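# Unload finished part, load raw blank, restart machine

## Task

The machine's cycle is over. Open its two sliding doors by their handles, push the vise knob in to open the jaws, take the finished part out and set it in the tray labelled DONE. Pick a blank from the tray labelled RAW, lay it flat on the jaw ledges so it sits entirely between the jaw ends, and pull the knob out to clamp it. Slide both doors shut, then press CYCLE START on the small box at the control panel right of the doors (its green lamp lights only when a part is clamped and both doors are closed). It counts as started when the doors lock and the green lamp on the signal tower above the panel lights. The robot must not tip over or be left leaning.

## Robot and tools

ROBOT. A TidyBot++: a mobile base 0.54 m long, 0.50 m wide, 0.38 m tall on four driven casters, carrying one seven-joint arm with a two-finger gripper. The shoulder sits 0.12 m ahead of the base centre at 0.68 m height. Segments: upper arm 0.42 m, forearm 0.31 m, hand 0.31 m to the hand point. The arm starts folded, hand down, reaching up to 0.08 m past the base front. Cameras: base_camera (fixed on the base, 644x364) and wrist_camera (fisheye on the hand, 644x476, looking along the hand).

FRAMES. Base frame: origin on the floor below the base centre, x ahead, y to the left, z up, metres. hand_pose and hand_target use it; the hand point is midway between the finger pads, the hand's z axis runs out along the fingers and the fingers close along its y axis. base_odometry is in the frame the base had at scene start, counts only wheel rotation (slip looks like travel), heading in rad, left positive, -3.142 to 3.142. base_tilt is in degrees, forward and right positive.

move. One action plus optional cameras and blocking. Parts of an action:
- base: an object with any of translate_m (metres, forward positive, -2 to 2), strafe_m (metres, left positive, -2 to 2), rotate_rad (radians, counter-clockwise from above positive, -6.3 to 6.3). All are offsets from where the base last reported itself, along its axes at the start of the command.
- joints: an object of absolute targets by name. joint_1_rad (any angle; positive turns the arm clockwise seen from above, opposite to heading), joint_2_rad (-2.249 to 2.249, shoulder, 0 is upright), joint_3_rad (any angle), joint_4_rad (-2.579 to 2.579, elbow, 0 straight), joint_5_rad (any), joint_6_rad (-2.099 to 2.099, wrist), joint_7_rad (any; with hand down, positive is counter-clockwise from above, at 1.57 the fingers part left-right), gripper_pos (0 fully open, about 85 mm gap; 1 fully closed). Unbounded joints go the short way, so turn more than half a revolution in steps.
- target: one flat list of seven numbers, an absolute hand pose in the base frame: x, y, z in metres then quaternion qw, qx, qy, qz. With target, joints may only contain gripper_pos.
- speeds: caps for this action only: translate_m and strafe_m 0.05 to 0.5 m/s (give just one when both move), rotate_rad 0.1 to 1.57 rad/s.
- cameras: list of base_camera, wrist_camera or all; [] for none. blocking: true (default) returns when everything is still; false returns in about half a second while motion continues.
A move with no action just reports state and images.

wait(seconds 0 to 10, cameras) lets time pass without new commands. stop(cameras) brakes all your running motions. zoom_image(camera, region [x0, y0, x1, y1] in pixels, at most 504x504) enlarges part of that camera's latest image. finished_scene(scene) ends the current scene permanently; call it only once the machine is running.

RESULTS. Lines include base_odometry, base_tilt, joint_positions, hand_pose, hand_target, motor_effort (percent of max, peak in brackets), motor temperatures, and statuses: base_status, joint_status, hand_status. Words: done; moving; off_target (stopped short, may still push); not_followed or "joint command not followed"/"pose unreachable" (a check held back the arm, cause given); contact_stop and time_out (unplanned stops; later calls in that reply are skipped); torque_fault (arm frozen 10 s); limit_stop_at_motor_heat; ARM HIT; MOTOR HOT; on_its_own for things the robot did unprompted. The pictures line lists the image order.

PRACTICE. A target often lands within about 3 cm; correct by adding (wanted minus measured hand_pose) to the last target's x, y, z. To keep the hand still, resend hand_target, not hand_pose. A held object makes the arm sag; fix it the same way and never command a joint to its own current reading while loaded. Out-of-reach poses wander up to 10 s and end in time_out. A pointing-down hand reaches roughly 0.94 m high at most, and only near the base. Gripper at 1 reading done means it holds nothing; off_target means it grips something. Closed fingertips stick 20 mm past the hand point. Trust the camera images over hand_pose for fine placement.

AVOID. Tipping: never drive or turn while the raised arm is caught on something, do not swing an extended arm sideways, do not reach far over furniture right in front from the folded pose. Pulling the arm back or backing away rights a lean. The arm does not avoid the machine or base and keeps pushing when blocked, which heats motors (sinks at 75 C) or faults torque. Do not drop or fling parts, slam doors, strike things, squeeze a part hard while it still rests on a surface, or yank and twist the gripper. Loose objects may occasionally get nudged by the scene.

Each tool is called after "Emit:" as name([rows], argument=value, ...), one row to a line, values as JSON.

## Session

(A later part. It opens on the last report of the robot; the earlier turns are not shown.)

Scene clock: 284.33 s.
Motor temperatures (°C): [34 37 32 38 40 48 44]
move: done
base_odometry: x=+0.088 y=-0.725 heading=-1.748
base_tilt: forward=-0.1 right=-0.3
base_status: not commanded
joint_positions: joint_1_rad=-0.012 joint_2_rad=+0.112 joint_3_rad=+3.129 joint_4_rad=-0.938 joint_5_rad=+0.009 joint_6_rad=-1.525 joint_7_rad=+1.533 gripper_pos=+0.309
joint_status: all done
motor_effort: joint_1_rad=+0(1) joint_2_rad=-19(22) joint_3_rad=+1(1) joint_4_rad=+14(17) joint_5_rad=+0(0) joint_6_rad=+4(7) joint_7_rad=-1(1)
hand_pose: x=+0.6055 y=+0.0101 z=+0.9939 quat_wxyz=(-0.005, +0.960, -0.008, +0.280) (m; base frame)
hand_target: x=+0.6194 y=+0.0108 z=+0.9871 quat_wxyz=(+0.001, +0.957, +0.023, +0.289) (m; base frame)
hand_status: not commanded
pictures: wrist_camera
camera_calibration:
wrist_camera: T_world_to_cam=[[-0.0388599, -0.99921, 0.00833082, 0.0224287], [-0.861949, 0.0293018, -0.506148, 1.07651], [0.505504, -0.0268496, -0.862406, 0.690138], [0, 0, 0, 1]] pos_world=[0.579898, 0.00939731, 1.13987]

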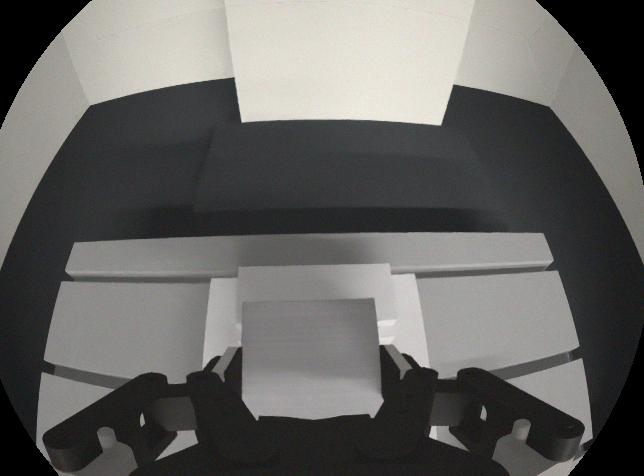

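Emit:
move(joints={"joint_1_rad": -0.01, "joint_2_rad": 0.09, "joint_4_rad": -0.92, "joint_6_rad": -1.58}, cameras=[])

Emit:
move(base={"translate_m": 0.006, "strafe_m": -0.002}, joints={"joint_1_rad": -0.01, "joint_2_rad": 0.11, "joint_4_rad": -0.945, "joint_6_rad": -1.5}, cameras=[])

Emit:
move(joints={"joint_1_rad": -0.01, "joint_2_rad": 0.12, "joint_4_rad": -0.965, "joint_6_rad": -1.5}, cameras=["wrist_camera"])

Scene clock: 296.80 s.
Motor temperatures (°C): [34 37 32 37 40 48 44]
move: done
base_odometry: x=+0.088 y=-0.725 heading=-1.748
base_tilt: forward=-0.1 right=-0.3
base_status: not commanded
joint_positions: joint_1_rad=-0.012 joint_2_rad=+0.116 joint_3_rad=+3.129 joint_4_rad=-0.932 joint_5_rad=+0.009 joint_6_rad=-1.546 joint_7_rad=+1.533 gripper_pos=+0.309
joint_status: all done
motor_effort: joint_1_rad=-1(1) joint_2_rad=-27(28) joint_3_rad=+1(1) joint_4_rad=+16(20) joint_5_rad=+0(1) joint_6_rad=+2(6) joint_7_rad=+0(1)
hand_pose: x=+0.6019 y=+0.0100 z=+0.9912 quat_wxyz=(-0.005, +0.963, -0.008, +0.271) (m; base frame)
hand_target: x=+0.5859 y=+0.0102 z=+1.0029 quat_wxyz=(+0.001, +0.962, +0.023, +0.272) (m; base frame)
hand_status: not commanded
pictures: none
No camera images: "cameras" was empty.

Scene clock: 297.40 s.
Motor temperatures (°C): [34 37 32 37 40 48 44]
move: done
base_odometry: x=+0.085 y=-0.731 heading=-1.748
base_tilt: forward=-0.1 right=-0.3
base_status: done
joint_positions: joint_1_rad=-0.012 joint_2_rad=+0.112 joint_3_rad=+3.129 joint_4_rad=-0.944 joint_5_rad=+0.009 joint_6_rad=-1.543 joint_7_rad=+1.533 gripper_pos=+0.309
joint_status: all done
motor_effort: joint_1_rad=+0(1) joint_2_rad=-23(27) joint_3_rad=+1(2) joint_4_rad=+18(19) joint_5_rad=+0(1) joint_6_rad=+7(14) joint_7_rad=+0(1)
hand_pose: x=+0.6000 y=+0.0099 z=+0.9882 quat_wxyz=(-0.005, +0.963, -0.007, +0.268) (m; base frame)
hand_target: x=+0.6107 y=+0.0106 z=+0.9958 quat_wxyz=(+0.001, +0.957, +0.023, +0.289) (m; base frame)
hand_status: not commanded
pictures: none
No camera images: "cameras" was empty.

Scene clock: 297.97 s.
Motor temperatures (°C): [34 37 32 37 40 48 44]
move: done
base_odometry: x=+0.085 y=-0.731 heading=-1.748
base_tilt: forward=-0.1 right=-0.3
base_status: not commanded
joint_positions: joint_1_rad=-0.012 joint_2_rad=+0.112 joint_3_rad=+3.129 joint_4_rad=-0.945 joint_5_rad=+0.009 joint_6_rad=-1.543 joint_7_rad=+1.533 gripper_pos=+0.309
joint_status: all done
motor_effort: joint_1_rad=+0(1) joint_2_rad=-21(24) joint_3_rad=+1(1) joint_4_rad=+15(18) joint_5_rad=+0(0) joint_6_rad=+3(7) joint_7_rad=+0(1)
hand_pose: x=+0.6000 y=+0.0099 z=+0.9880 quat_wxyz=(-0.005, +0.963, -0.007, +0.268) (m; base frame)
hand_target: x=+0.6116 y=+0.0106 z=+0.9820 quat_wxyz=(+0.001, +0.961, +0.023, +0.275) (m; base frame)
hand_status: not commanded
pictures: wrist_camera
camera_calibration:
wrist_camera: T_world_to_cam=[[-0.0384813, -0.999209, 0.009991, 0.0202647], [-0.874328, 0.0288277, -0.484479, 1.05472], [0.483807, -0.0273788, -0.874746, 0.713014], [0, 0, 0, 1]] pos_world=[0.577993, 0.00936488, 1.13449]

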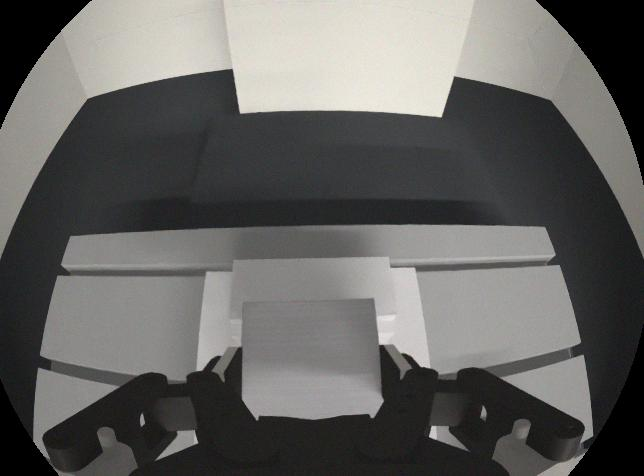

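Emit:
move(joints={"joint_1_rad": -0.01, "joint_2_rad": 0.07, "joint_4_rad": -0.92, "joint_6_rad": -1.54}, cameras=[])

Emit:
move(base={"translate_m": 0.007}, cameras=[])

Emit:
move(joints={"joint_1_rad": -0.01, "joint_2_rad": 0.12, "joint_4_rad": -0.965, "joint_6_rad": -1.5}, cameras=["wrist_camera"])

Emit:
move(joints={"joint_1_rad": -0.01, "joint_2_rad": 0.13, "joint_4_rad": -0.98, "joint_6_rad": -1.5}, cameras=["wrist_camera"])

Scene clock: 305.40 s.
Motor temperatures (°C): [34 37 32 37 40 48 44]
move: done
base_odometry: x=+0.085 y=-0.731 heading=-1.748
base_tilt: forward=-0.1 right=-0.3
base_status: not commanded
joint_positions: joint_1_rad=-0.012 joint_2_rad=+0.108 joint_3_rad=+3.129 joint_4_rad=-0.945 joint_5_rad=+0.009 joint_6_rad=-1.544 joint_7_rad=+1.533 gripper_pos=+0.309
joint_status: all done
motor_effort: joint_1_rad=+0(1) joint_2_rad=-26(27) joint_3_rad=+1(1) joint_4_rad=+19(20) joint_5_rad=+0(0) joint_6_rad=+6(7) joint_7_rad=+0(1)
hand_pose: x=+0.5985 y=+0.0099 z=+0.9897 quat_wxyz=(-0.005, +0.963, -0.007, +0.269) (m; base frame)
hand_target: x=+0.5897 y=+0.0103 z=+1.0192 quat_wxyz=(+0.001, +0.953, +0.023, +0.301) (m; base frame)
hand_status: not commanded
pictures: none
No camera images: "cameras" was empty.

Scene clock: 306.00 s.
Motor temperatures (°C): [34 37 32 37 40 48 44]
move: done
base_odometry: x=+0.084 y=-0.738 heading=-1.748
base_tilt: forward=-0.1 right=-0.3
base_status: done
joint_positions: joint_1_rad=-0.012 joint_2_rad=+0.099 joint_3_rad=+3.129 joint_4_rad=-0.944 joint_5_rad=+0.009 joint_6_rad=-1.557 joint_7_rad=+1.534 gripper_pos=+0.309
joint_status: not commanded
motor_effort: joint_1_rad=+0(1) joint_2_rad=-25(28) joint_3_rad=+1(2) joint_4_rad=+19(22) joint_5_rad=+0(2) joint_6_rad=+6(14) joint_7_rad=+0(1)
hand_pose: x=+0.5924 y=+0.0098 z=+0.9920 quat_wxyz=(-0.004, +0.964, -0.007, +0.267) (m; base frame)
hand_target: x=+0.5897 y=+0.0103 z=+1.0192 quat_wxyz=(+0.001, +0.953, +0.023, +0.301) (m; base frame)
hand_status: not commanded
pictures: none
No camera images: "cameras" was empty.

Scene clock: 306.73 s.
Motor temperatures (°C): [34 37 32 37 40 48 44]
move: done
base_odometry: x=+0.084 y=-0.738 heading=-1.748
base_tilt: forward=-0.1 right=-0.3
base_status: not commanded
joint_positions: joint_1_rad=-0.012 joint_2_rad=+0.104 joint_3_rad=+3.129 joint_4_rad=-0.951 joint_5_rad=+0.009 joint_6_rad=-1.554 joint_7_rad=+1.534 gripper_pos=+0.309
joint_status: all done
motor_effort: joint_1_rad=+0(1) joint_2_rad=-19(27) joint_3_rad=+1(2) joint_4_rad=+16(19) joint_5_rad=+0(1) joint_6_rad=+8(9) joint_7_rad=+0(1)
hand_pose: x=+0.5940 y=+0.0098 z=+0.9875 quat_wxyz=(-0.004, +0.965, -0.007, +0.263) (m; base frame)
hand_target: x=+0.6116 y=+0.0106 z=+0.9820 quat_wxyz=(+0.001, +0.961, +0.023, +0.275) (m; base frame)
hand_status: not commanded
pictures: wrist_camera
camera_calibration:
wrist_camera: T_world_to_cam=[[-0.0381098, -0.999216, 0.0107268, 0.0190016], [-0.878553, 0.0283892, -0.4768, 1.04423], [0.476122, -0.0275948, -0.878946, 0.724163], [0, 0, 0, 1]] pos_world=[0.573342, 0.00932511, 1.13418]

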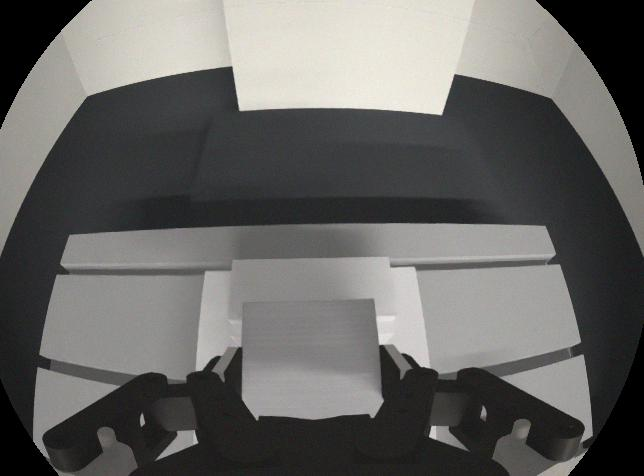

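Scene clock: 307.27 s.
Motor temperatures (°C): [34 37 32 37 40 48 44]
move: done
base_odometry: x=+0.084 y=-0.738 heading=-1.748
base_tilt: forward=-0.1 right=-0.3
base_status: not commanded
joint_positions: joint_1_rad=-0.012 joint_2_rad=+0.104 joint_3_rad=+3.129 joint_4_rad=-0.951 joint_5_rad=+0.009 joint_6_rad=-1.554 joint_7_rad=+1.534 gripper_pos=+0.309
joint_status: all done
motor_effort: joint_1_rad=+0(1) joint_2_rad=-17(19) joint_3_rad=+1(1) joint_4_rad=+14(16) joint_5_rad=+0(0) joint_6_rad=+5(8) joint_7_rad=-1(1)
hand_pose: x=+0.5940 y=+0.0098 z=+0.9872 quat_wxyz=(-0.004, +0.965, -0.007, +0.263) (m; base frame)
hand_target: x=+0.6127 y=+0.0106 z=+0.9705 quat_wxyz=(+0.001, +0.965, +0.023, +0.263) (m; base frame)
hand_status: not commanded
pictures: wrist_camera
camera_calibration:
wrist_camera: T_world_to_cam=[[-0.0381031, -0.999216, 0.0107549, 0.0189715], [-0.87876, 0.028382, -0.476419, 1.04384], [0.47574, -0.027604, -0.879153, 0.724395], [0, 0, 0, 1]] pos_world=[0.573385, 0.00932657, 1.13396]

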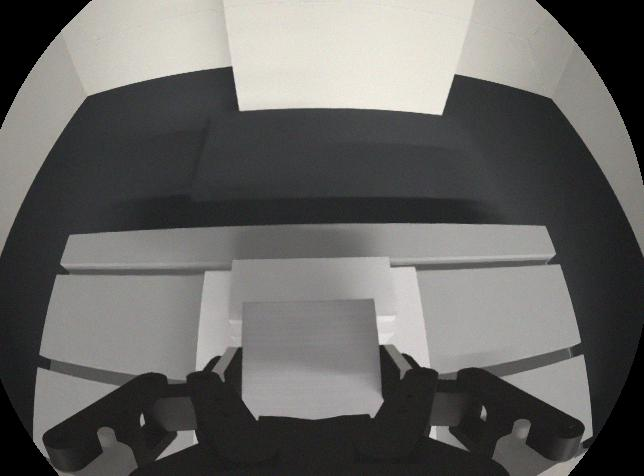

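Emit:
move(joints={"gripper_pos": 0.2}, cameras=["wrist_camera"])

Scene clock: 311.73 s.
Motor temperatures (°C): [34 37 32 37 40 48 44]
move: done
base_odometry: x=+0.084 y=-0.738 heading=-1.748
base_tilt: forward=-0.1 right=-0.3
base_status: not commanded
joint_positions: joint_1_rad=-0.012 joint_2_rad=+0.123 joint_3_rad=+3.129 joint_4_rad=-0.959 joint_5_rad=+0.009 joint_6_rad=-1.554 joint_7_rad=+1.534 gripper_pos=+0.200
joint_status: all done
motor_effort: joint_1_rad=+0(0) joint_2_rad=-23(25) joint_3_rad=+1(1) joint_4_rad=+16(17) joint_5_rad=+0(0) joint_6_rad=+4(6) joint_7_rad=+0(1)
hand_pose: x=+0.5989 y=+0.0099 z=+0.9747 quat_wxyz=(-0.004, +0.968, -0.007, +0.250) (m; base frame)
hand_target: x=+0.6127 y=+0.0106 z=+0.9705 quat_wxyz=(+0.001, +0.965, +0.023, +0.263) (m; base frame)
hand_status: not commanded
pictures: wrist_camera
camera_calibration:
wrist_camera: T_world_to_cam=[[-0.0377833, -0.999211, 0.0121992, 0.0177434], [-0.891264, 0.0281757, -0.452608, 1.02643], [0.451908, -0.0279737, -0.891626, 0.737543], [0, 0, 0, 1]] pos_world=[0.582188, 0.00944089, 1.12197]

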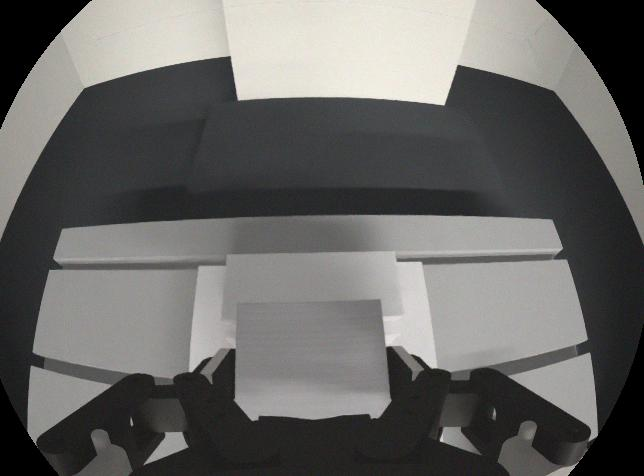

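Lift out.

Emit:
move(joints={"joint_1_rad": -0.01, "joint_2_rad": 0.0, "joint_4_rad": -0.9, "joint_6_rad": -1.5, "gripper_pos": 0.0}, cameras=["wrist_camera"])

Emit:
zoom_image(camera="wrist_camera", region=[180, 220, 460, 440])

Scene clock: 315.87 s.
Motor temperatures (°C): [34 37 32 37 40 48 44]
move: done
base_odometry: x=+0.084 y=-0.738 heading=-1.748
base_tilt: forward=-0.1 right=-0.3
base_status: not commanded
joint_positions: joint_1_rad=-0.012 joint_2_rad=-0.004 joint_3_rad=+3.129 joint_4_rad=-0.915 joint_5_rad=+0.009 joint_6_rad=-1.554 joint_7_rad=+1.534 gripper_pos=+0.000
joint_status: all done
motor_effort: joint_1_rad=+0(1) joint_2_rad=-17(26) joint_3_rad=+1(1) joint_4_rad=+15(19) joint_5_rad=+0(0) joint_6_rad=+4(6) joint_7_rad=-1(1)
hand_pose: x=+0.5605 y=+0.0095 z=+1.0524 quat_wxyz=(-0.006, +0.943, -0.007, +0.332) (m; base frame)
hand_target: x=+0.5753 y=+0.0103 z=+1.0684 quat_wxyz=(+0.002, +0.932, +0.023, +0.362) (m; base frame)
hand_status: not commanded
pictures: wrist_camera
camera_calibration:
wrist_camera: T_world_to_cam=[[-0.0391149, -0.99923, 0.00300599, 0.0253325], [-0.801575, 0.0295812, -0.597162, 1.1292], [0.596613, -0.0257675, -0.802115, 0.648804], [0, 0, 0, 1]] pos_world=[0.519046, 0.00862783, 1.19466]

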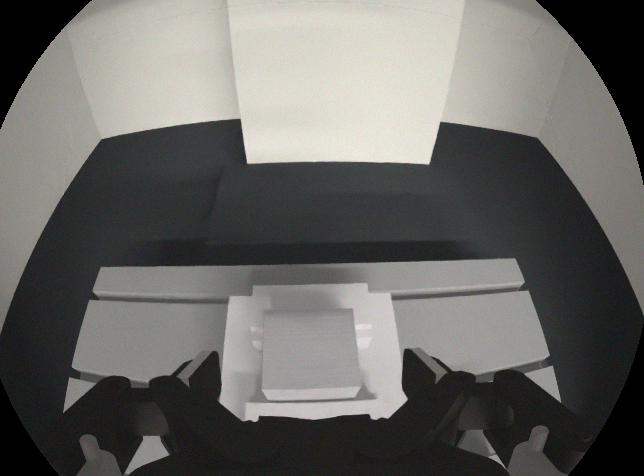

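Scaled by 1.800.

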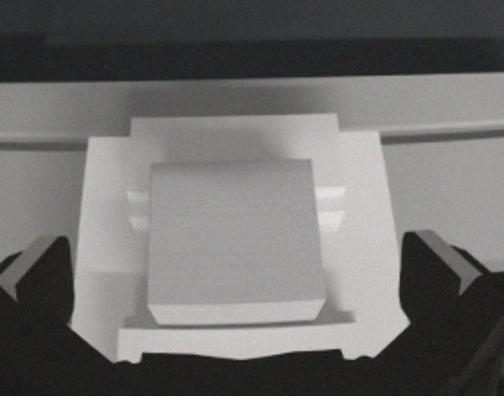

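Emit:
move(base={"translate_m": -0.46}, cameras=[])

Emit:
move(base={"strafe_m": -0.183}, joints={"joint_1_rad": -0.007, "joint_2_rad": -0.21, "joint_4_rad": -1.985, "joint_6_rad": -0.32, "joint_3_rad": 3.132, "joint_5_rad": 0, "gripper_pos": 0.3})

Scene clock: 322.13 s.
Motor temperatures (°C): [34 37 32 37 40 48 44]
move: done
base_odometry: x=+0.165 y=-0.285 heading=-1.748
base_tilt: forward=-0.1 right=-0.3
base_status: done
joint_positions: joint_1_rad=-0.012 joint_2_rad=-0.007 joint_3_rad=+3.129 joint_4_rad=-0.915 joint_5_rad=+0.009 joint_6_rad=-1.554 joint_7_rad=+1.534 gripper_pos=+0.000
joint_status: not commanded
motor_effort: joint_1_rad=+0(1) joint_2_rad=-17(22) joint_3_rad=+1(2) joint_4_rad=+15(16) joint_5_rad=+0(1) joint_6_rad=+5(6) joint_7_rad=-1(1)
hand_pose: x=+0.5595 y=+0.0094 z=+1.0536 quat_wxyz=(-0.006, +0.943, -0.007, +0.333) (m; base frame)
hand_target: x=+0.5753 y=+0.0103 z=+1.0684 quat_wxyz=(+0.002, +0.932, +0.023, +0.362) (m; base frame)
hand_status: not commanded
pictures: none
No camera images: "cameras" was empty.

Scene clock: 324.87 s.
Motor temperatures (°C): [34 37 32 37 40 48 44]
move: done
base_odometry: x=-0.015 y=-0.252 heading=-1.748
base_tilt: forward=-0.1 right=-0.3
base_status: done
joint_positions: joint_1_rad=-0.011 joint_2_rad=-0.192 joint_3_rad=+3.129 joint_4_rad=-1.960 joint_5_rad=+0.009 joint_6_rad=-0.399 joint_7_rad=+1.534 gripper_pos=+0.300
joint_status: all done
motor_effort: joint_1_rad=+0(3) joint_2_rad=-14(19) joint_3_rad=+1(3) joint_4_rad=+20(20) joint_5_rad=+0(2) joint_6_rad=+7(9) joint_7_rad=+0(1)
hand_pose: x=+0.6041 y=+0.0118 z=+0.8580 quat_wxyz=(-0.010, +0.884, -0.003, +0.468) (m; base frame)
hand_target: x=+0.6084 y=+0.0098 z=+0.8737 quat_wxyz=(+0.004, +0.866, +0.020, +0.500) (m; base frame)
hand_status: not commanded
pictures: base_camera, wrist_camera
camera_calibration:
wrist_camera: T_world_to_cam=[[-0.0298248, -0.999505, -0.00999686, 0.0355044], [-0.591816, 0.0257176, -0.805663, 1.1003], [0.805521, -0.0181125, -0.59229, 0.160569], [0, 0, 0, 1]] pos_world=[0.522893, 0.0100979, 0.981931]

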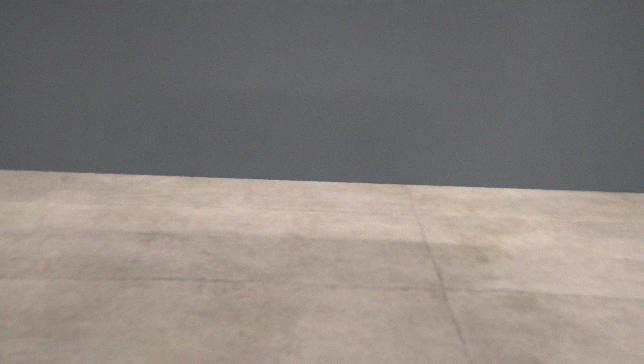

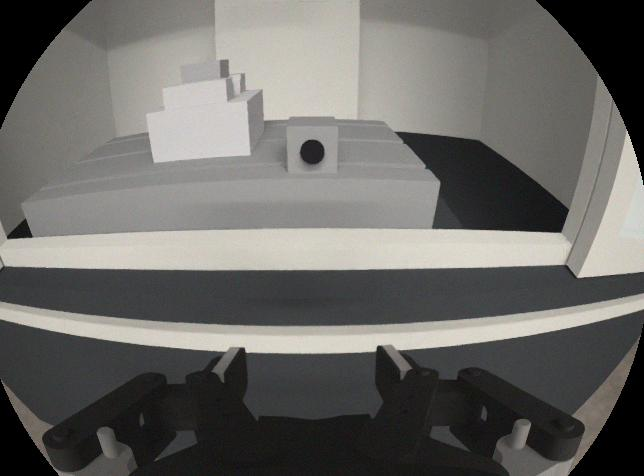

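Emit:
move(base={"translate_m": 0.26}, speeds={"translate_m": 0.2}, cameras=["wrist_camera"])

Scene clock: 330.67 s.
Motor temperatures (°C): [34 37 32 37 40 48 44]
move: done
base_odometry: x=-0.061 y=-0.509 heading=-1.748
base_tilt: forward=-0.1 right=-0.3
base_status: done
joint_positions: joint_1_rad=-0.011 joint_2_rad=-0.203 joint_3_rad=+3.129 joint_4_rad=-1.962 joint_5_rad=+0.009 joint_6_rad=-0.395 joint_7_rad=+1.534 gripper_pos=+0.300
joint_status: not commanded
motor_effort: joint_1_rad=+0(0) joint_2_rad=-15(16) joint_3_rad=+1(2) joint_4_rad=+19(20) joint_5_rad=+0(0) joint_6_rad=+7(8) joint_7_rad=+0(1)
hand_pose: x=+0.6026 y=+0.0118 z=+0.8643 quat_wxyz=(-0.010, +0.880, -0.003, +0.475) (m; base frame)
hand_target: x=+0.6084 y=+0.0098 z=+0.8737 quat_wxyz=(+0.004, +0.866, +0.020, +0.500) (m; base frame)
hand_status: not commanded
pictures: wrist_camera
camera_calibration:
wrist_camera: T_world_to_cam=[[-0.0296134, -0.999504, -0.0106766, 0.035987], [-0.579347, 0.0258671, -0.81467, 1.10472], [0.814543, -0.0179397, -0.579826, 0.149265], [0, 0, 0, 1]] pos_world=[0.5195, 0.010071, 0.986916]

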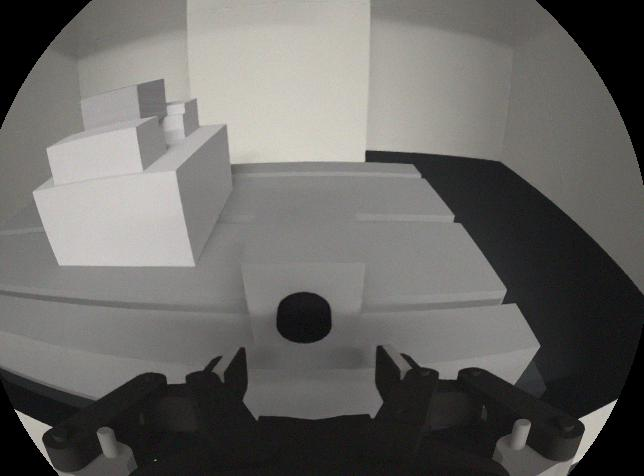

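Emit:
move(base={"translate_m": 0.03, "strafe_m": 0.003}, speeds={"translate_m": 0.1}, cameras=["wrist_camera"])

Emit:
move(joints={"gripper_pos": 0.9}, cameras=["wrist_camera"])

Scene clock: 333.80 s.
Motor temperatures (°C): [34 37 32 37 40 48 44]
move: done
base_odometry: x=-0.064 y=-0.539 heading=-1.748
base_tilt: forward=-0.1 right=-0.3
base_status: done
joint_positions: joint_1_rad=-0.011 joint_2_rad=-0.205 joint_3_rad=+3.129 joint_4_rad=-1.962 joint_5_rad=+0.009 joint_6_rad=-0.393 joint_7_rad=+1.534 gripper_pos=+0.300
joint_status: not commanded
motor_effort: joint_1_rad=+0(1) joint_2_rad=-14(16) joint_3_rad=+1(2) joint_4_rad=+20(20) joint_5_rad=+0(0) joint_6_rad=+7(7) joint_7_rad=+0(1)
hand_pose: x=+0.6025 y=+0.0118 z=+0.8649 quat_wxyz=(-0.010, +0.880, -0.003, +0.475) (m; base frame)
hand_target: x=+0.6084 y=+0.0098 z=+0.8737 quat_wxyz=(+0.004, +0.866, +0.020, +0.500) (m; base frame)
hand_status: not commanded
pictures: wrist_camera
camera_calibration:
wrist_camera: T_world_to_cam=[[-0.0295754, -0.999504, -0.0107759, 0.0360549], [-0.577581, 0.0258873, -0.815923, 1.10518], [0.815797, -0.0179073, -0.578061, 0.147504], [0, 0, 0, 1]] pos_world=[0.519064, 0.0100683, 0.987396]

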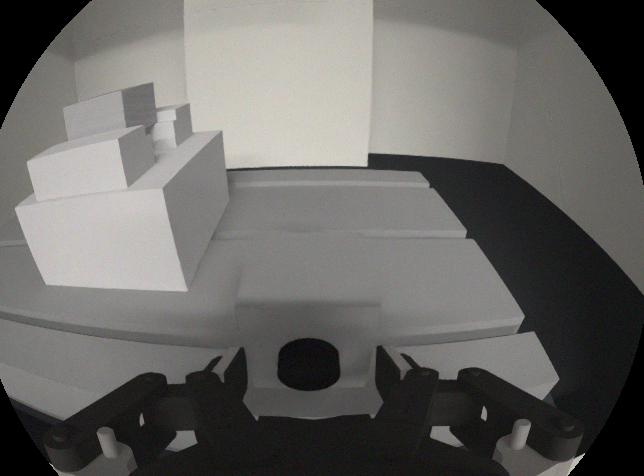

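Scene clock: 334.67 s.
Motor temperatures (°C): [34 37 32 37 40 48 44]
move: off_target
base_odometry: x=-0.064 y=-0.539 heading=-1.748
base_tilt: forward=-0.1 right=-0.3
base_status: not commanded
joint_positions: joint_1_rad=-0.012 joint_2_rad=-0.210 joint_3_rad=+3.129 joint_4_rad=-1.965 joint_5_rad=+0.009 joint_6_rad=-0.392 joint_7_rad=+1.534 gripper_pos=+0.404
joint_status: gripper_pos off_target (ended at +0.404, target +0.900)
motor_effort: joint_1_rad=+1(5) joint_2_rad=-14(16) joint_3_rad=+3(6) joint_4_rad=+20(21) joint_5_rad=+1(2) joint_6_rad=+8(10) joint_7_rad=+0(1)
hand_pose: x=+0.6011 y=+0.0127 z=+0.8659 quat_wxyz=(-0.010, +0.879, -0.002, +0.477) (m; base frame)
hand_target: x=+0.6084 y=+0.0098 z=+0.8737 quat_wxyz=(+0.004, +0.866, +0.020, +0.500) (m; base frame)
hand_status: not commanded
pictures: wrist_camera
camera_calibration:
wrist_camera: T_world_to_cam=[[-0.0276211, -0.999561, -0.0106845, 0.035712], [-0.575272, 0.024636, -0.817591, 1.10522], [0.817495, -0.0164363, -0.5757, 0.146067], [0, 0, 0, 1]] pos_world=[0.517382, 0.0108688, 0.988094]

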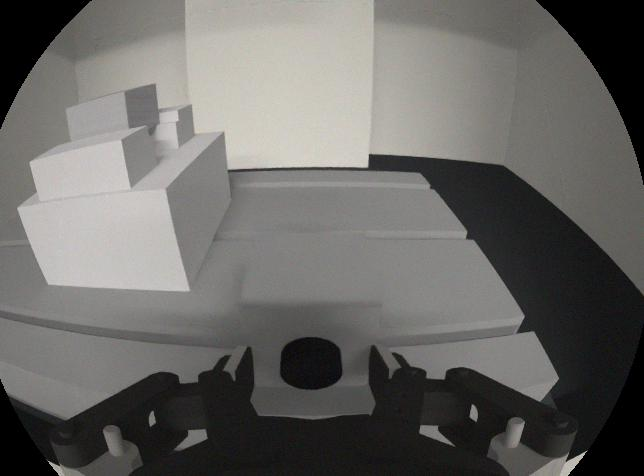

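Emit:
move(joints={"gripper_pos": 0.25}, cameras=[])

Emit:
move(base={"translate_m": -0.015}, cameras=[])

Emit:
move(joints={"gripper_pos": 0.9}, cameras=["wrist_camera"])

Scene clock: 337.97 s.
Motor temperatures (°C): [34 37 32 37 40 48 44]
move: done
base_odometry: x=-0.064 y=-0.539 heading=-1.748
base_tilt: forward=-0.1 right=-0.3
base_status: not commanded
joint_positions: joint_1_rad=-0.012 joint_2_rad=-0.207 joint_3_rad=+3.129 joint_4_rad=-1.965 joint_5_rad=+0.009 joint_6_rad=-0.389 joint_7_rad=+1.534 gripper_pos=+0.250
joint_status: all done
motor_effort: joint_1_rad=+0(1) joint_2_rad=-14(19) joint_3_rad=+1(3) joint_4_rad=+20(20) joint_5_rad=+0(1) joint_6_rad=+7(8) joint_7_rad=+0(1)
hand_pose: x=+0.6022 y=+0.0128 z=+0.8652 quat_wxyz=(-0.010, +0.879, -0.002, +0.477) (m; base frame)
hand_target: x=+0.6084 y=+0.0098 z=+0.8737 quat_wxyz=(+0.004, +0.866, +0.020, +0.500) (m; base frame)
hand_status: not commanded
pictures: none
No camera images: "cameras" was empty.

Scene clock: 338.63 s.
Motor temperatures (°C): [34 37 32 37 40 48 44]
move: done
base_odometry: x=-0.061 y=-0.524 heading=-1.748
base_tilt: forward=-0.1 right=-0.3
base_status: done
joint_positions: joint_1_rad=-0.012 joint_2_rad=-0.212 joint_3_rad=+3.129 joint_4_rad=-1.966 joint_5_rad=+0.009 joint_6_rad=-0.389 joint_7_rad=+1.534 gripper_pos=+0.250
joint_status: not commanded
motor_effort: joint_1_rad=+0(0) joint_2_rad=-15(17) joint_3_rad=+1(2) joint_4_rad=+19(20) joint_5_rad=+0(0) joint_6_rad=+7(8) joint_7_rad=+0(1)
hand_pose: x=+0.6010 y=+0.0128 z=+0.8675 quat_wxyz=(-0.010, +0.878, -0.002, +0.479) (m; base frame)
hand_target: x=+0.6084 y=+0.0098 z=+0.8737 quat_wxyz=(+0.004, +0.866, +0.020, +0.500) (m; base frame)
hand_status: not commanded
pictures: none
No camera images: "cameras" was empty.

Scene clock: 339.63 s.
Motor temperatures (°C): [34 37 32 37 40 48 44]
move: done
base_odometry: x=-0.061 y=-0.524 heading=-1.748
base_tilt: forward=-0.1 right=-0.3
base_status: not commanded
joint_positions: joint_1_rad=-0.006 joint_2_rad=-0.219 joint_3_rad=+3.134 joint_4_rad=-1.975 joint_5_rad=+0.011 joint_6_rad=-0.385 joint_7_rad=+1.534 gripper_pos=+0.900
joint_status: all done
motor_effort: joint_1_rad=+0(11) joint_2_rad=-12(15) joint_3_rad=+1(8) joint_4_rad=+20(24) joint_5_rad=+0(4) joint_6_rad=+8(14) joint_7_rad=+0(1)
hand_pose: x=+0.5987 y=+0.0068 z=+0.8669 quat_wxyz=(-0.007, +0.877, -0.006, +0.480) (m; base frame)
hand_target: x=+0.6084 y=+0.0098 z=+0.8737 quat_wxyz=(+0.004, +0.866, +0.020, +0.500) (m; base frame)
hand_status: not commanded
pictures: wrist_camera
camera_calibration:
wrist_camera: T_world_to_cam=[[-0.0383746, -0.999213, -0.00999782, 0.0355561], [-0.568934, 0.0300728, -0.821833, 1.10465], [0.821487, -0.0258494, -0.569641, 0.140999], [0, 0, 0, 1]] pos_world=[0.514008, 0.00595301, 0.98851]

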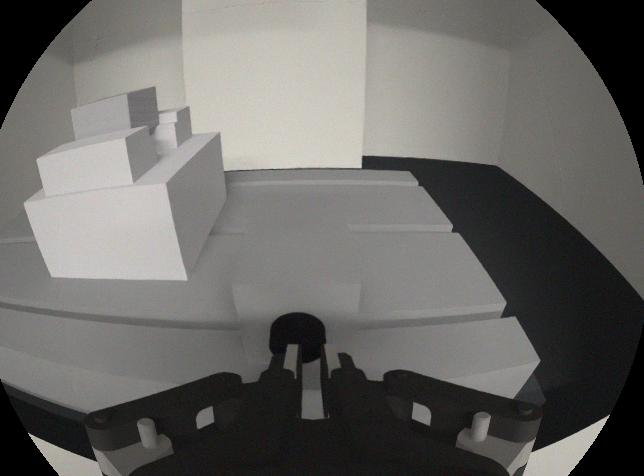

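Emit:
move(joints={"gripper_pos": 0.25, "joint_4_rad": -1.995}, cameras=[])

Emit:
move(base={"translate_m": 0.01}, cameras=["wrist_camera"])

Emit:
move(joints={"gripper_pos": 0.9}, cameras=["wrist_camera"])

Scene clock: 347.97 s.
Motor temperatures (°C): [34 37 32 37 40 48 44]
move: done
base_odometry: x=-0.061 y=-0.524 heading=-1.748
base_tilt: forward=-0.1 right=-0.3
base_status: not commanded
joint_positions: joint_1_rad=-0.006 joint_2_rad=-0.218 joint_3_rad=+3.134 joint_4_rad=-1.979 joint_5_rad=+0.011 joint_6_rad=-0.385 joint_7_rad=+1.534 gripper_pos=+0.250
joint_status: all done
motor_effort: joint_1_rad=+0(1) joint_2_rad=-14(15) joint_3_rad=+1(2) joint_4_rad=+20(21) joint_5_rad=+0(0) joint_6_rad=+7(9) joint_7_rad=+0(1)
hand_pose: x=+0.5979 y=+0.0068 z=+0.8642 quat_wxyz=(-0.007, +0.878, -0.006, +0.478) (m; base frame)
hand_target: x=+0.6062 y=+0.0097 z=+0.8680 quat_wxyz=(+0.004, +0.868, +0.020, +0.495) (m; base frame)
hand_status: not commanded
pictures: none
No camera images: "cameras" was empty.

Scene clock: 348.60 s.
Motor temperatures (°C): [34 37 32 37 40 48 44]
move: done
base_odometry: x=-0.063 y=-0.534 heading=-1.748
base_tilt: forward=-0.1 right=-0.3
base_status: done
joint_positions: joint_1_rad=-0.006 joint_2_rad=-0.212 joint_3_rad=+3.134 joint_4_rad=-1.979 joint_5_rad=+0.011 joint_6_rad=-0.384 joint_7_rad=+1.534 gripper_pos=+0.250
joint_status: not commanded
motor_effort: joint_1_rad=+0(1) joint_2_rad=-14(16) joint_3_rad=+1(2) joint_4_rad=+19(20) joint_5_rad=+0(0) joint_6_rad=+7(8) joint_7_rad=-1(1)
hand_pose: x=+0.5990 y=+0.0068 z=+0.8613 quat_wxyz=(-0.007, +0.880, -0.006, +0.475) (m; base frame)
hand_target: x=+0.6062 y=+0.0097 z=+0.8680 quat_wxyz=(+0.004, +0.868, +0.020, +0.495) (m; base frame)
hand_status: not commanded
pictures: wrist_camera
camera_calibration:
wrist_camera: T_world_to_cam=[[-0.038487, -0.999214, -0.00948643, 0.0351293], [-0.577858, 0.0300006, -0.815585, 1.10017], [0.815229, -0.0259077, -0.578559, 0.148977], [0, 0, 0, 1]] pos_world=[0.515644, 0.00595556, 0.983808]

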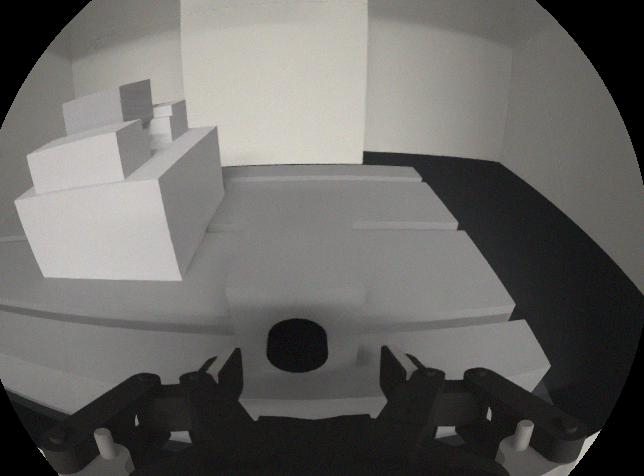

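Scene clock: 349.50 s.
Motor temperatures (°C): [34 37 32 37 40 48 44]
move: off_target
base_odometry: x=-0.063 y=-0.534 heading=-1.748
base_tilt: forward=-0.2 right=-0.3
base_status: not commanded
joint_positions: joint_1_rad=-0.012 joint_2_rad=-0.215 joint_3_rad=+3.127 joint_4_rad=-1.980 joint_5_rad=+0.010 joint_6_rad=-0.384 joint_7_rad=+1.534 gripper_pos=+0.755
joint_status: gripper_pos off_target (ended at +0.755, target +0.900)
motor_effort: joint_1_rad=-1(8) joint_2_rad=-12(15) joint_3_rad=+0(9) joint_4_rad=+19(23) joint_5_rad=+0(3) joint_6_rad=+7(10) joint_7_rad=+0(1)
hand_pose: x=+0.5981 y=+0.0133 z=+0.8618 quat_wxyz=(-0.010, +0.879, -0.001, +0.476) (m; base frame)
hand_target: x=+0.6062 y=+0.0097 z=+0.8680 quat_wxyz=(+0.004, +0.868, +0.020, +0.495) (m; base frame)
hand_status: not commanded
pictures: wrist_camera
camera_calibration:
wrist_camera: T_world_to_cam=[[-0.0257696, -0.999628, -0.00896451, 0.0335359], [-0.57699, 0.0221961, -0.816449, 1.10023], [0.816344, -0.0158671, -0.577347, 0.148363], [0, 0, 0, 1]] pos_world=[0.514568, 0.0114567, 0.984237]

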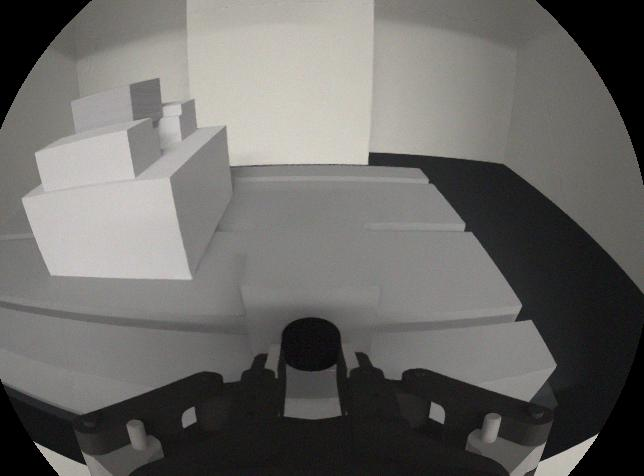

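0.755: stem gripped. Pull.

Emit:
move(base={"translate_m": -0.05}, speeds={"translate_m": 0.1}, cameras=[])

Emit:
move(base={"translate_m": -0.03}, speeds={"translate_m": 0.05}, cameras=["wrist_camera"])

Scene clock: 353.73 s.
Motor temperatures (°C): [34 37 32 37 40 48 44]
move: done
base_odometry: x=-0.054 y=-0.485 heading=-1.748
base_tilt: forward=-0.1 right=-0.3
base_status: done
joint_positions: joint_1_rad=-0.012 joint_2_rad=-0.141 joint_3_rad=+3.128 joint_4_rad=-1.960 joint_5_rad=+0.010 joint_6_rad=-0.292 joint_7_rad=+1.534 gripper_pos=+0.758
joint_status: not commanded
motor_effort: joint_1_rad=+1(3) joint_2_rad=-29(33) joint_3_rad=+2(3) joint_4_rad=+10(19) joint_5_rad=+1(1) joint_6_rad=-4(9) joint_7_rad=+0(1)
hand_pose: x=+0.6311 y=+0.0138 z=+0.8612 quat_wxyz=(-0.011, +0.870, -0.001, +0.493) (m; base frame)
hand_target: x=+0.6062 y=+0.0097 z=+0.8680 quat_wxyz=(+0.004, +0.868, +0.020, +0.495) (m; base frame)
hand_status: not commanded
pictures: none
No camera images: "cameras" was empty.

Scene clock: 354.73 s.
Motor temperatures (°C): [34 37 32 37 40 48 44]
move: done
base_odometry: x=-0.049 y=-0.456 heading=-1.748
base_tilt: forward=-0.1 right=-0.3
base_status: done
joint_positions: joint_1_rad=-0.011 joint_2_rad=-0.086 joint_3_rad=+3.129 joint_4_rad=-1.931 joint_5_rad=+0.010 joint_6_rad=-0.248 joint_7_rad=+1.534 gripper_pos=+0.759
joint_status: not commanded
motor_effort: joint_1_rad=-1(5) joint_2_rad=-41(44) joint_3_rad=-1(5) joint_4_rad=+6(10) joint_5_rad=+0(1) joint_6_rad=-8(12) joint_7_rad=-1(1)
hand_pose: x=+0.6550 y=+0.0133 z=+0.8611 quat_wxyz=(-0.011, +0.865, -0.002, +0.501) (m; base frame)
hand_target: x=+0.6062 y=+0.0097 z=+0.8680 quat_wxyz=(+0.004, +0.868, +0.020, +0.495) (m; base frame)
hand_status: not commanded
pictures: wrist_camera
camera_calibration:
wrist_camera: T_world_to_cam=[[-0.0264943, -0.999548, -0.0142294, 0.0400374], [-0.529012, 0.0260972, -0.848213, 1.12835], [0.848201, -0.0149453, -0.529464, 0.0393591], [0, 0, 0, 1]] pos_world=[0.564586, 0.0111608, 0.978488]

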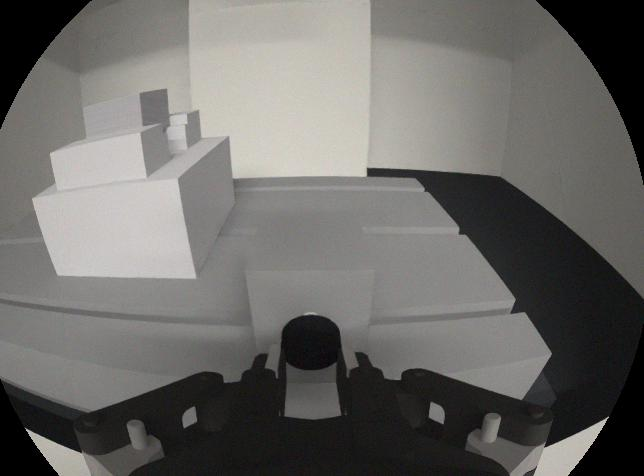

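Emit:
move(base={"translate_m": 0.055}, speeds={"translate_m": 0.1}, cameras=[])

Emit:
move(joints={"gripper_pos": 0.2}, cameras=[])

Emit:
move(base={"translate_m": -0.27})

Emit:
zoom_image(camera="wrist_camera", region=[80, 40, 400, 260])

Scene clock: 359.23 s.
Motor temperatures (°C): [34 37 32 37 40 48 44]
move: done
base_odometry: x=-0.059 y=-0.510 heading=-1.748
base_tilt: forward=-0.1 right=-0.3
base_status: done
joint_positions: joint_1_rad=-0.010 joint_2_rad=-0.214 joint_3_rad=+3.129 joint_4_rad=-2.007 joint_5_rad=+0.010 joint_6_rad=-0.326 joint_7_rad=+1.534 gripper_pos=+0.759
joint_status: not commanded
motor_effort: joint_1_rad=-1(3) joint_2_rad=-13(42) joint_3_rad=+1(2) joint_4_rad=+24(26) joint_5_rad=+0(0) joint_6_rad=+12(14) joint_7_rad=+0(1)
hand_pose: x=+0.6018 y=+0.0116 z=+0.8614 quat_wxyz=(-0.010, +0.872, -0.002, +0.489) (m; base frame)
hand_target: x=+0.6062 y=+0.0097 z=+0.8680 quat_wxyz=(+0.004, +0.868, +0.020, +0.495) (m; base frame)
hand_status: not commanded
pictures: none
No camera images: "cameras" was empty.

Scene clock: 360.17 s.
Motor temperatures (°C): [34 37 32 37 40 48 44]
move: done
base_odometry: x=-0.059 y=-0.510 heading=-1.748
base_tilt: forward=-0.1 right=-0.3
base_status: not commanded
joint_positions: joint_1_rad=-0.010 joint_2_rad=-0.213 joint_3_rad=+3.129 joint_4_rad=-2.001 joint_5_rad=+0.010 joint_6_rad=-0.326 joint_7_rad=+1.534 gripper_pos=+0.200
joint_status: all done
motor_effort: joint_1_rad=+0(1) joint_2_rad=-14(17) joint_3_rad=+1(2) joint_4_rad=+19(25) joint_5_rad=+0(0) joint_6_rad=+7(12) joint_7_rad=+0(1)
hand_pose: x=+0.6032 y=+0.0117 z=+0.8639 quat_wxyz=(-0.010, +0.871, -0.002, +0.491) (m; base frame)
hand_target: x=+0.6062 y=+0.0097 z=+0.8680 quat_wxyz=(+0.004, +0.868, +0.020, +0.495) (m; base frame)
hand_status: not commanded
pictures: none
No camera images: "cameras" was empty.

Scene clock: 361.97 s.
Motor temperatures (°C): [34 37 32 37 40 48 44]
move: done
base_odometry: x=-0.011 y=-0.244 heading=-1.748
base_tilt: forward=-0.1 right=-0.3
base_status: done
joint_positions: joint_1_rad=-0.010 joint_2_rad=-0.215 joint_3_rad=+3.129 joint_4_rad=-2.001 joint_5_rad=+0.010 joint_6_rad=-0.326 joint_7_rad=+1.534 gripper_pos=+0.200
joint_status: not commanded
motor_effort: joint_1_rad=+0(1) joint_2_rad=-14(17) joint_3_rad=+1(2) joint_4_rad=+20(21) joint_5_rad=+0(0) joint_6_rad=+7(8) joint_7_rad=+0(1)
hand_pose: x=+0.6028 y=+0.0116 z=+0.8651 quat_wxyz=(-0.010, +0.870, -0.002, +0.492) (m; base frame)
hand_target: x=+0.6062 y=+0.0097 z=+0.8680 quat_wxyz=(+0.004, +0.868, +0.020, +0.495) (m; base frame)
hand_status: not commanded
pictures: base_camera, wrist_camera
camera_calibration:
wrist_camera: T_world_to_cam=[[-0.0286026, -0.999525, -0.0114336, 0.0358936], [-0.5462, 0.0252078, -0.837275, 1.10507], [0.837166, -0.0177032, -0.546662, 0.107314], [0, 0, 0, 1]] pos_world=[0.514779, 0.00991987, 0.984327]

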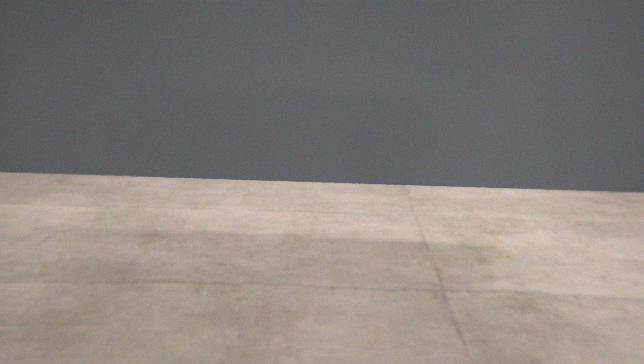

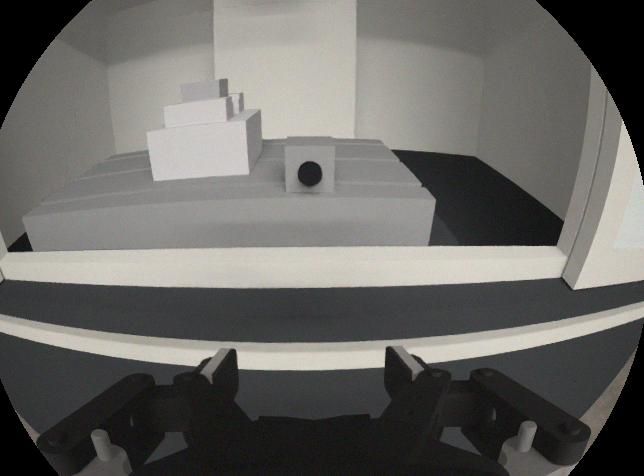

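Scaled by 1.575.

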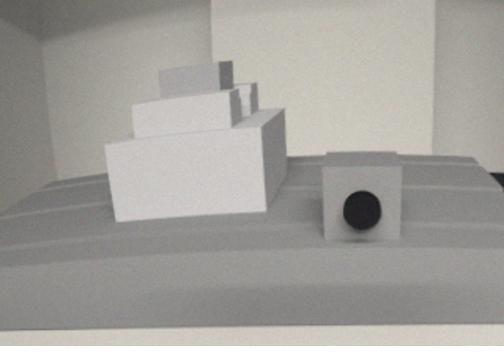

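Emit:
move(base={"translate_m": -0.27}, joints={"joint_2_rad": -0.3, "joint_4_rad": -1.0, "joint_6_rad": -1.05, "gripper_pos": 1}, cameras=[])

Emit:
move(base={"strafe_m": 0.68}, cameras=["wrist_camera"])

Scene clock: 367.83 s.
Motor temperatures (°C): [34 37 32 37 40 48 44]
move: done
base_odometry: x=+0.037 y=+0.022 heading=-1.748
base_tilt: forward=-0.2 right=-0.3
base_status: done
joint_positions: joint_1_rad=-0.010 joint_2_rad=-0.292 joint_3_rad=+3.129 joint_4_rad=-1.024 joint_5_rad=+0.010 joint_6_rad=-0.988 joint_7_rad=+1.534 gripper_pos=+0.999
joint_status: all done
motor_effort: joint_1_rad=+0(1) joint_2_rad=-7(18) joint_3_rad=+1(2) joint_4_rad=+15(22) joint_5_rad=+0(1) joint_6_rad=+8(9) joint_7_rad=+0(1)
hand_pose: x=+0.5153 y=+0.0097 z=+1.2726 quat_wxyz=(-0.013, +0.758, -0.005, +0.653) (m; base frame)
hand_target: x=+0.5033 y=+0.0092 z=+1.2687 quat_wxyz=(+0.005, +0.767, +0.018, +0.641) (m; base frame)
hand_status: not commanded
pictures: none
No camera images: "cameras" was empty.

Scene clock: 370.53 s.
Motor temperatures (°C): [34 37 32 37 40 48 44]
move: done
base_odometry: x=+0.706 y=-0.098 heading=-1.748
base_tilt: forward=-0.1 right=-0.3
base_status: done
joint_positions: joint_1_rad=-0.010 joint_2_rad=-0.293 joint_3_rad=+3.129 joint_4_rad=-1.023 joint_5_rad=+0.010 joint_6_rad=-0.990 joint_7_rad=+1.534 gripper_pos=+0.999
joint_status: not commanded
motor_effort: joint_1_rad=+0(2) joint_2_rad=-7(9) joint_3_rad=+2(3) joint_4_rad=+15(16) joint_5_rad=+0(1) joint_6_rad=+8(9) joint_7_rad=+0(1)
hand_pose: x=+0.5149 y=+0.0096 z=+1.2724 quat_wxyz=(-0.013, +0.758, -0.005, +0.652) (m; base frame)
hand_target: x=+0.5033 y=+0.0092 z=+1.2687 quat_wxyz=(+0.005, +0.767, +0.018, +0.641) (m; base frame)
hand_status: not commanded
pictures: wrist_camera
camera_calibration:
wrist_camera: T_world_to_cam=[[-0.0253496, -0.999166, -0.0320019, 0.0604543], [-0.184738, 0.0361429, -0.982123, 1.39621], [0.982461, -0.0189845, -0.1855, -0.130838], [0, 0, 0, 1]] pos_world=[0.388008, 0.00745691, 1.34891]

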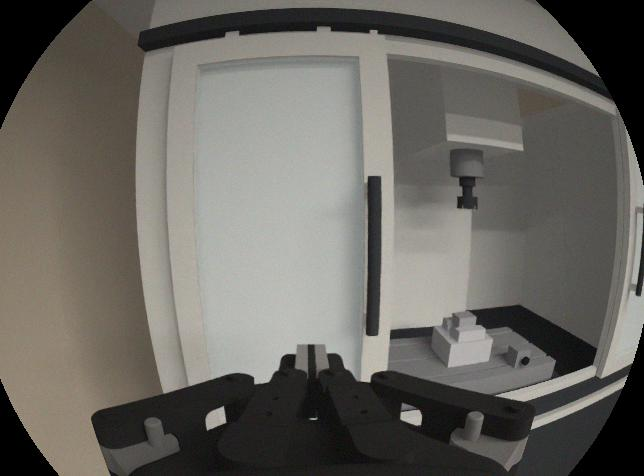

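Emit:
move(joints={"joint_1_rad": 0.04, "joint_2_rad": 0, "joint_3_rad": 3.12, "joint_4_rad": -1.41, "joint_5_rad": 0, "joint_6_rad": -0.16, "joint_7_rad": 0}, cameras=[])

Emit:
move(base={"translate_m": 0.267}, speeds={"translate_m": 0.25}, cameras=["wrist_camera"])

Scene clock: 378.27 s.
Motor temperatures (°C): [34 37 32 37 40 48 44]
move: done
base_odometry: x=+0.706 y=-0.098 heading=-1.748
base_tilt: forward=-0.1 right=-0.3
base_status: not commanded
joint_positions: joint_1_rad=+0.021 joint_2_rad=-0.001 joint_3_rad=+3.129 joint_4_rad=-1.390 joint_5_rad=+0.010 joint_6_rad=-0.241 joint_7_rad=+0.073 gripper_pos=+0.999
joint_status: all done
motor_effort: joint_1_rad=+0(1) joint_2_rad=-23(26) joint_3_rad=+1(3) joint_4_rad=+20(22) joint_5_rad=+0(2) joint_6_rad=+8(10) joint_7_rad=+0(1)
hand_pose: x=+0.7382 y=-0.0045 z=+1.1411 quat_wxyz=(-0.462, +0.533, -0.496, +0.507) (m; base frame)
hand_target: x=+0.7403 y=-0.0101 z=+1.1531 quat_wxyz=(-0.496, +0.495, -0.504, +0.505) (m; base frame)
hand_status: not commanded
pictures: none
No camera images: "cameras" was empty.

Scene clock: 380.20 s.
Motor temperatures (°C): [34 37 32 37 40 48 44]
move: done
base_odometry: x=+0.659 y=-0.361 heading=-1.748
base_tilt: forward=-0.2 right=-0.3
base_status: done
joint_positions: joint_1_rad=+0.022 joint_2_rad=+0.002 joint_3_rad=+3.129 joint_4_rad=-1.390 joint_5_rad=+0.010 joint_6_rad=-0.237 joint_7_rad=+0.070 gripper_pos=+0.999
joint_status: not commanded
motor_effort: joint_1_rad=+0(1) joint_2_rad=-22(26) joint_3_rad=+1(1) joint_4_rad=+20(21) joint_5_rad=+0(1) joint_6_rad=+8(9) joint_7_rad=+0(1)
hand_pose: x=+0.7397 y=-0.0052 z=+1.1404 quat_wxyz=(-0.463, +0.532, -0.496, +0.507) (m; base frame)
hand_target: x=+0.7403 y=-0.0101 z=+1.1531 quat_wxyz=(-0.496, +0.495, -0.504, +0.505) (m; base frame)
hand_status: not commanded
pictures: wrist_camera
camera_calibration:
wrist_camera: T_world_to_cam=[[-0.0917093, -0.067592, -0.993489, 1.19759], [-0.0281351, 0.997471, -0.0652657, 0.152228], [0.995388, 0.0219665, -0.0933791, -0.490881], [0, 0, 0, 1]] pos_world=[0.60273, -0.0601131, 1.15389]

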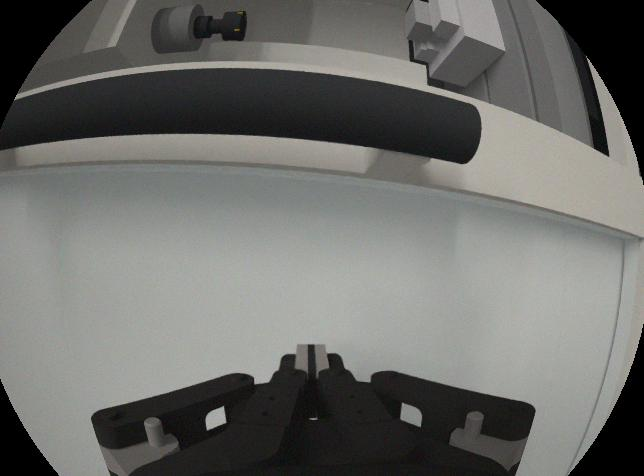

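Emit:
move(base={"strafe_m": -0.5}, speeds={"strafe_m": 0.25}, cameras=["wrist_camera"])

Emit:
move(base={"strafe_m": -0.05}, speeds={"strafe_m": 0.1}, cameras=["wrist_camera"])

Scene clock: 385.80 s.
Motor temperatures (°C): [34 37 32 37 40 48 44]
move: done
base_odometry: x=+0.167 y=-0.273 heading=-1.748
base_tilt: forward=-0.1 right=-0.3
base_status: done
joint_positions: joint_1_rad=+0.031 joint_2_rad=+0.001 joint_3_rad=+3.106 joint_4_rad=-1.392 joint_5_rad=+0.005 joint_6_rad=-0.234 joint_7_rad=+0.063 gripper_pos=+0.999
joint_status: not commanded
motor_effort: joint_1_rad=+0(16) joint_2_rad=-23(25) joint_3_rad=+1(16) joint_4_rad=+20(22) joint_5_rad=+0(5) joint_6_rad=+9(10) joint_7_rad=+0(2)
hand_pose: x=+0.7391 y=+0.0040 z=+1.1411 quat_wxyz=(-0.470, +0.532, -0.495, +0.501) (m; base frame)
hand_target: x=+0.7403 y=-0.0101 z=+1.1531 quat_wxyz=(-0.496, +0.495, -0.504, +0.505) (m; base frame)
hand_status: not commanded
pictures: wrist_camera
camera_calibration:
wrist_camera: T_world_to_cam=[[-0.0883239, -0.0566665, -0.994479, 1.19744], [-0.0427217, 0.997677, -0.0530544, 0.139872], [0.995175, 0.0377999, -0.0905396, -0.493537], [0, 0, 0, 1]] pos_world=[0.602893, -0.0530365, 1.15356]

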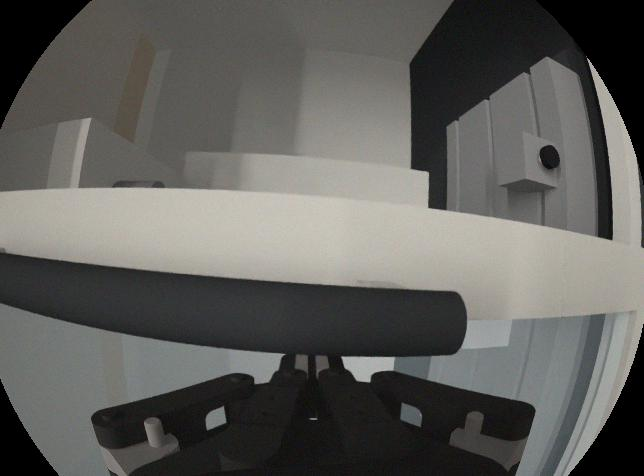

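Scene clock: 386.97 s.
Motor temperatures (°C): [34 37 32 37 40 48 44]
move: done
base_odometry: x=+0.117 y=-0.264 heading=-1.748
base_tilt: forward=-0.1 right=-0.3
base_status: done
joint_positions: joint_1_rad=+0.010 joint_2_rad=+0.001 joint_3_rad=+3.088 joint_4_rad=-1.392 joint_5_rad=+0.005 joint_6_rad=-0.233 joint_7_rad=+0.062 gripper_pos=+0.999
joint_status: not commanded
motor_effort: joint_1_rad=+5(11) joint_2_rad=-23(25) joint_3_rad=+6(11) joint_4_rad=+21(22) joint_5_rad=+1(2) joint_6_rad=+9(10) joint_7_rad=+0(1)
hand_pose: x=+0.7382 y=+0.0281 z=+1.1413 quat_wxyz=(-0.480, +0.541, -0.485, +0.492) (m; base frame)
hand_target: x=+0.7403 y=-0.0101 z=+1.1531 quat_wxyz=(-0.496, +0.495, -0.504, +0.505) (m; base frame)
hand_status: not commanded
pictures: wrist_camera
camera_calibration:
wrist_camera: T_world_to_cam=[[-0.085322, -0.0593581, -0.994584, 1.19686], [-0.0813513, 0.995306, -0.0524223, 0.14372], [0.993027, 0.0764379, -0.0897503, -0.493931], [0, 0, 0, 1]] pos_world=[0.604297, -0.0342473, 1.15358]

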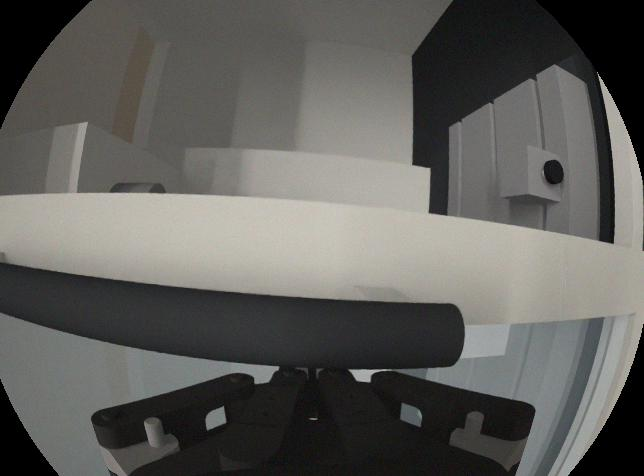

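Emit:
move(base={"strafe_m": -0.04}, speeds={"strafe_m": 0.1}, cameras=["wrist_camera"])

Scene clock: 391.93 s.
Motor temperatures (°C): [34 37 32 37 40 48 44]
move: done
base_odometry: x=+0.078 y=-0.257 heading=-1.747
base_tilt: forward=-0.1 right=-0.3
base_status: done
joint_positions: joint_1_rad=-0.026 joint_2_rad=+0.002 joint_3_rad=+3.060 joint_4_rad=-1.392 joint_5_rad=+0.005 joint_6_rad=-0.229 joint_7_rad=+0.062 gripper_pos=+0.999
joint_status: not commanded
motor_effort: joint_1_rad=+13(16) joint_2_rad=-25(26) joint_3_rad=+13(16) joint_4_rad=+21(21) joint_5_rad=+3(3) joint_6_rad=+9(9) joint_7_rad=+0(1)
hand_pose: x=+0.7355 y=+0.0679 z=+1.1414 quat_wxyz=(-0.496, +0.556, -0.467, +0.477) (m; base frame)
hand_target: x=+0.7403 y=-0.0101 z=+1.1531 quat_wxyz=(-0.496, +0.495, -0.504, +0.505) (m; base frame)
hand_status: not commanded
pictures: wrist_camera
camera_calibration:
wrist_camera: T_world_to_cam=[[-0.0791699, -0.0643483, -0.994782, 1.19521], [-0.1451, 0.98803, -0.0523638, 0.151244], [0.986244, 0.140197, -0.0875593, -0.496185], [0, 0, 0, 1]] pos_world=[0.605929, -0.00295998, 1.15345]

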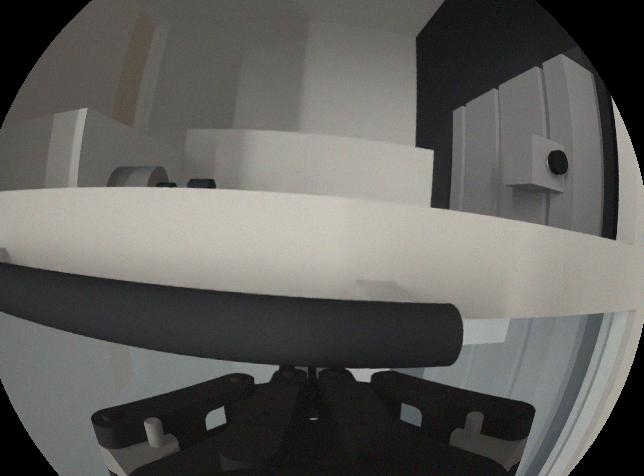

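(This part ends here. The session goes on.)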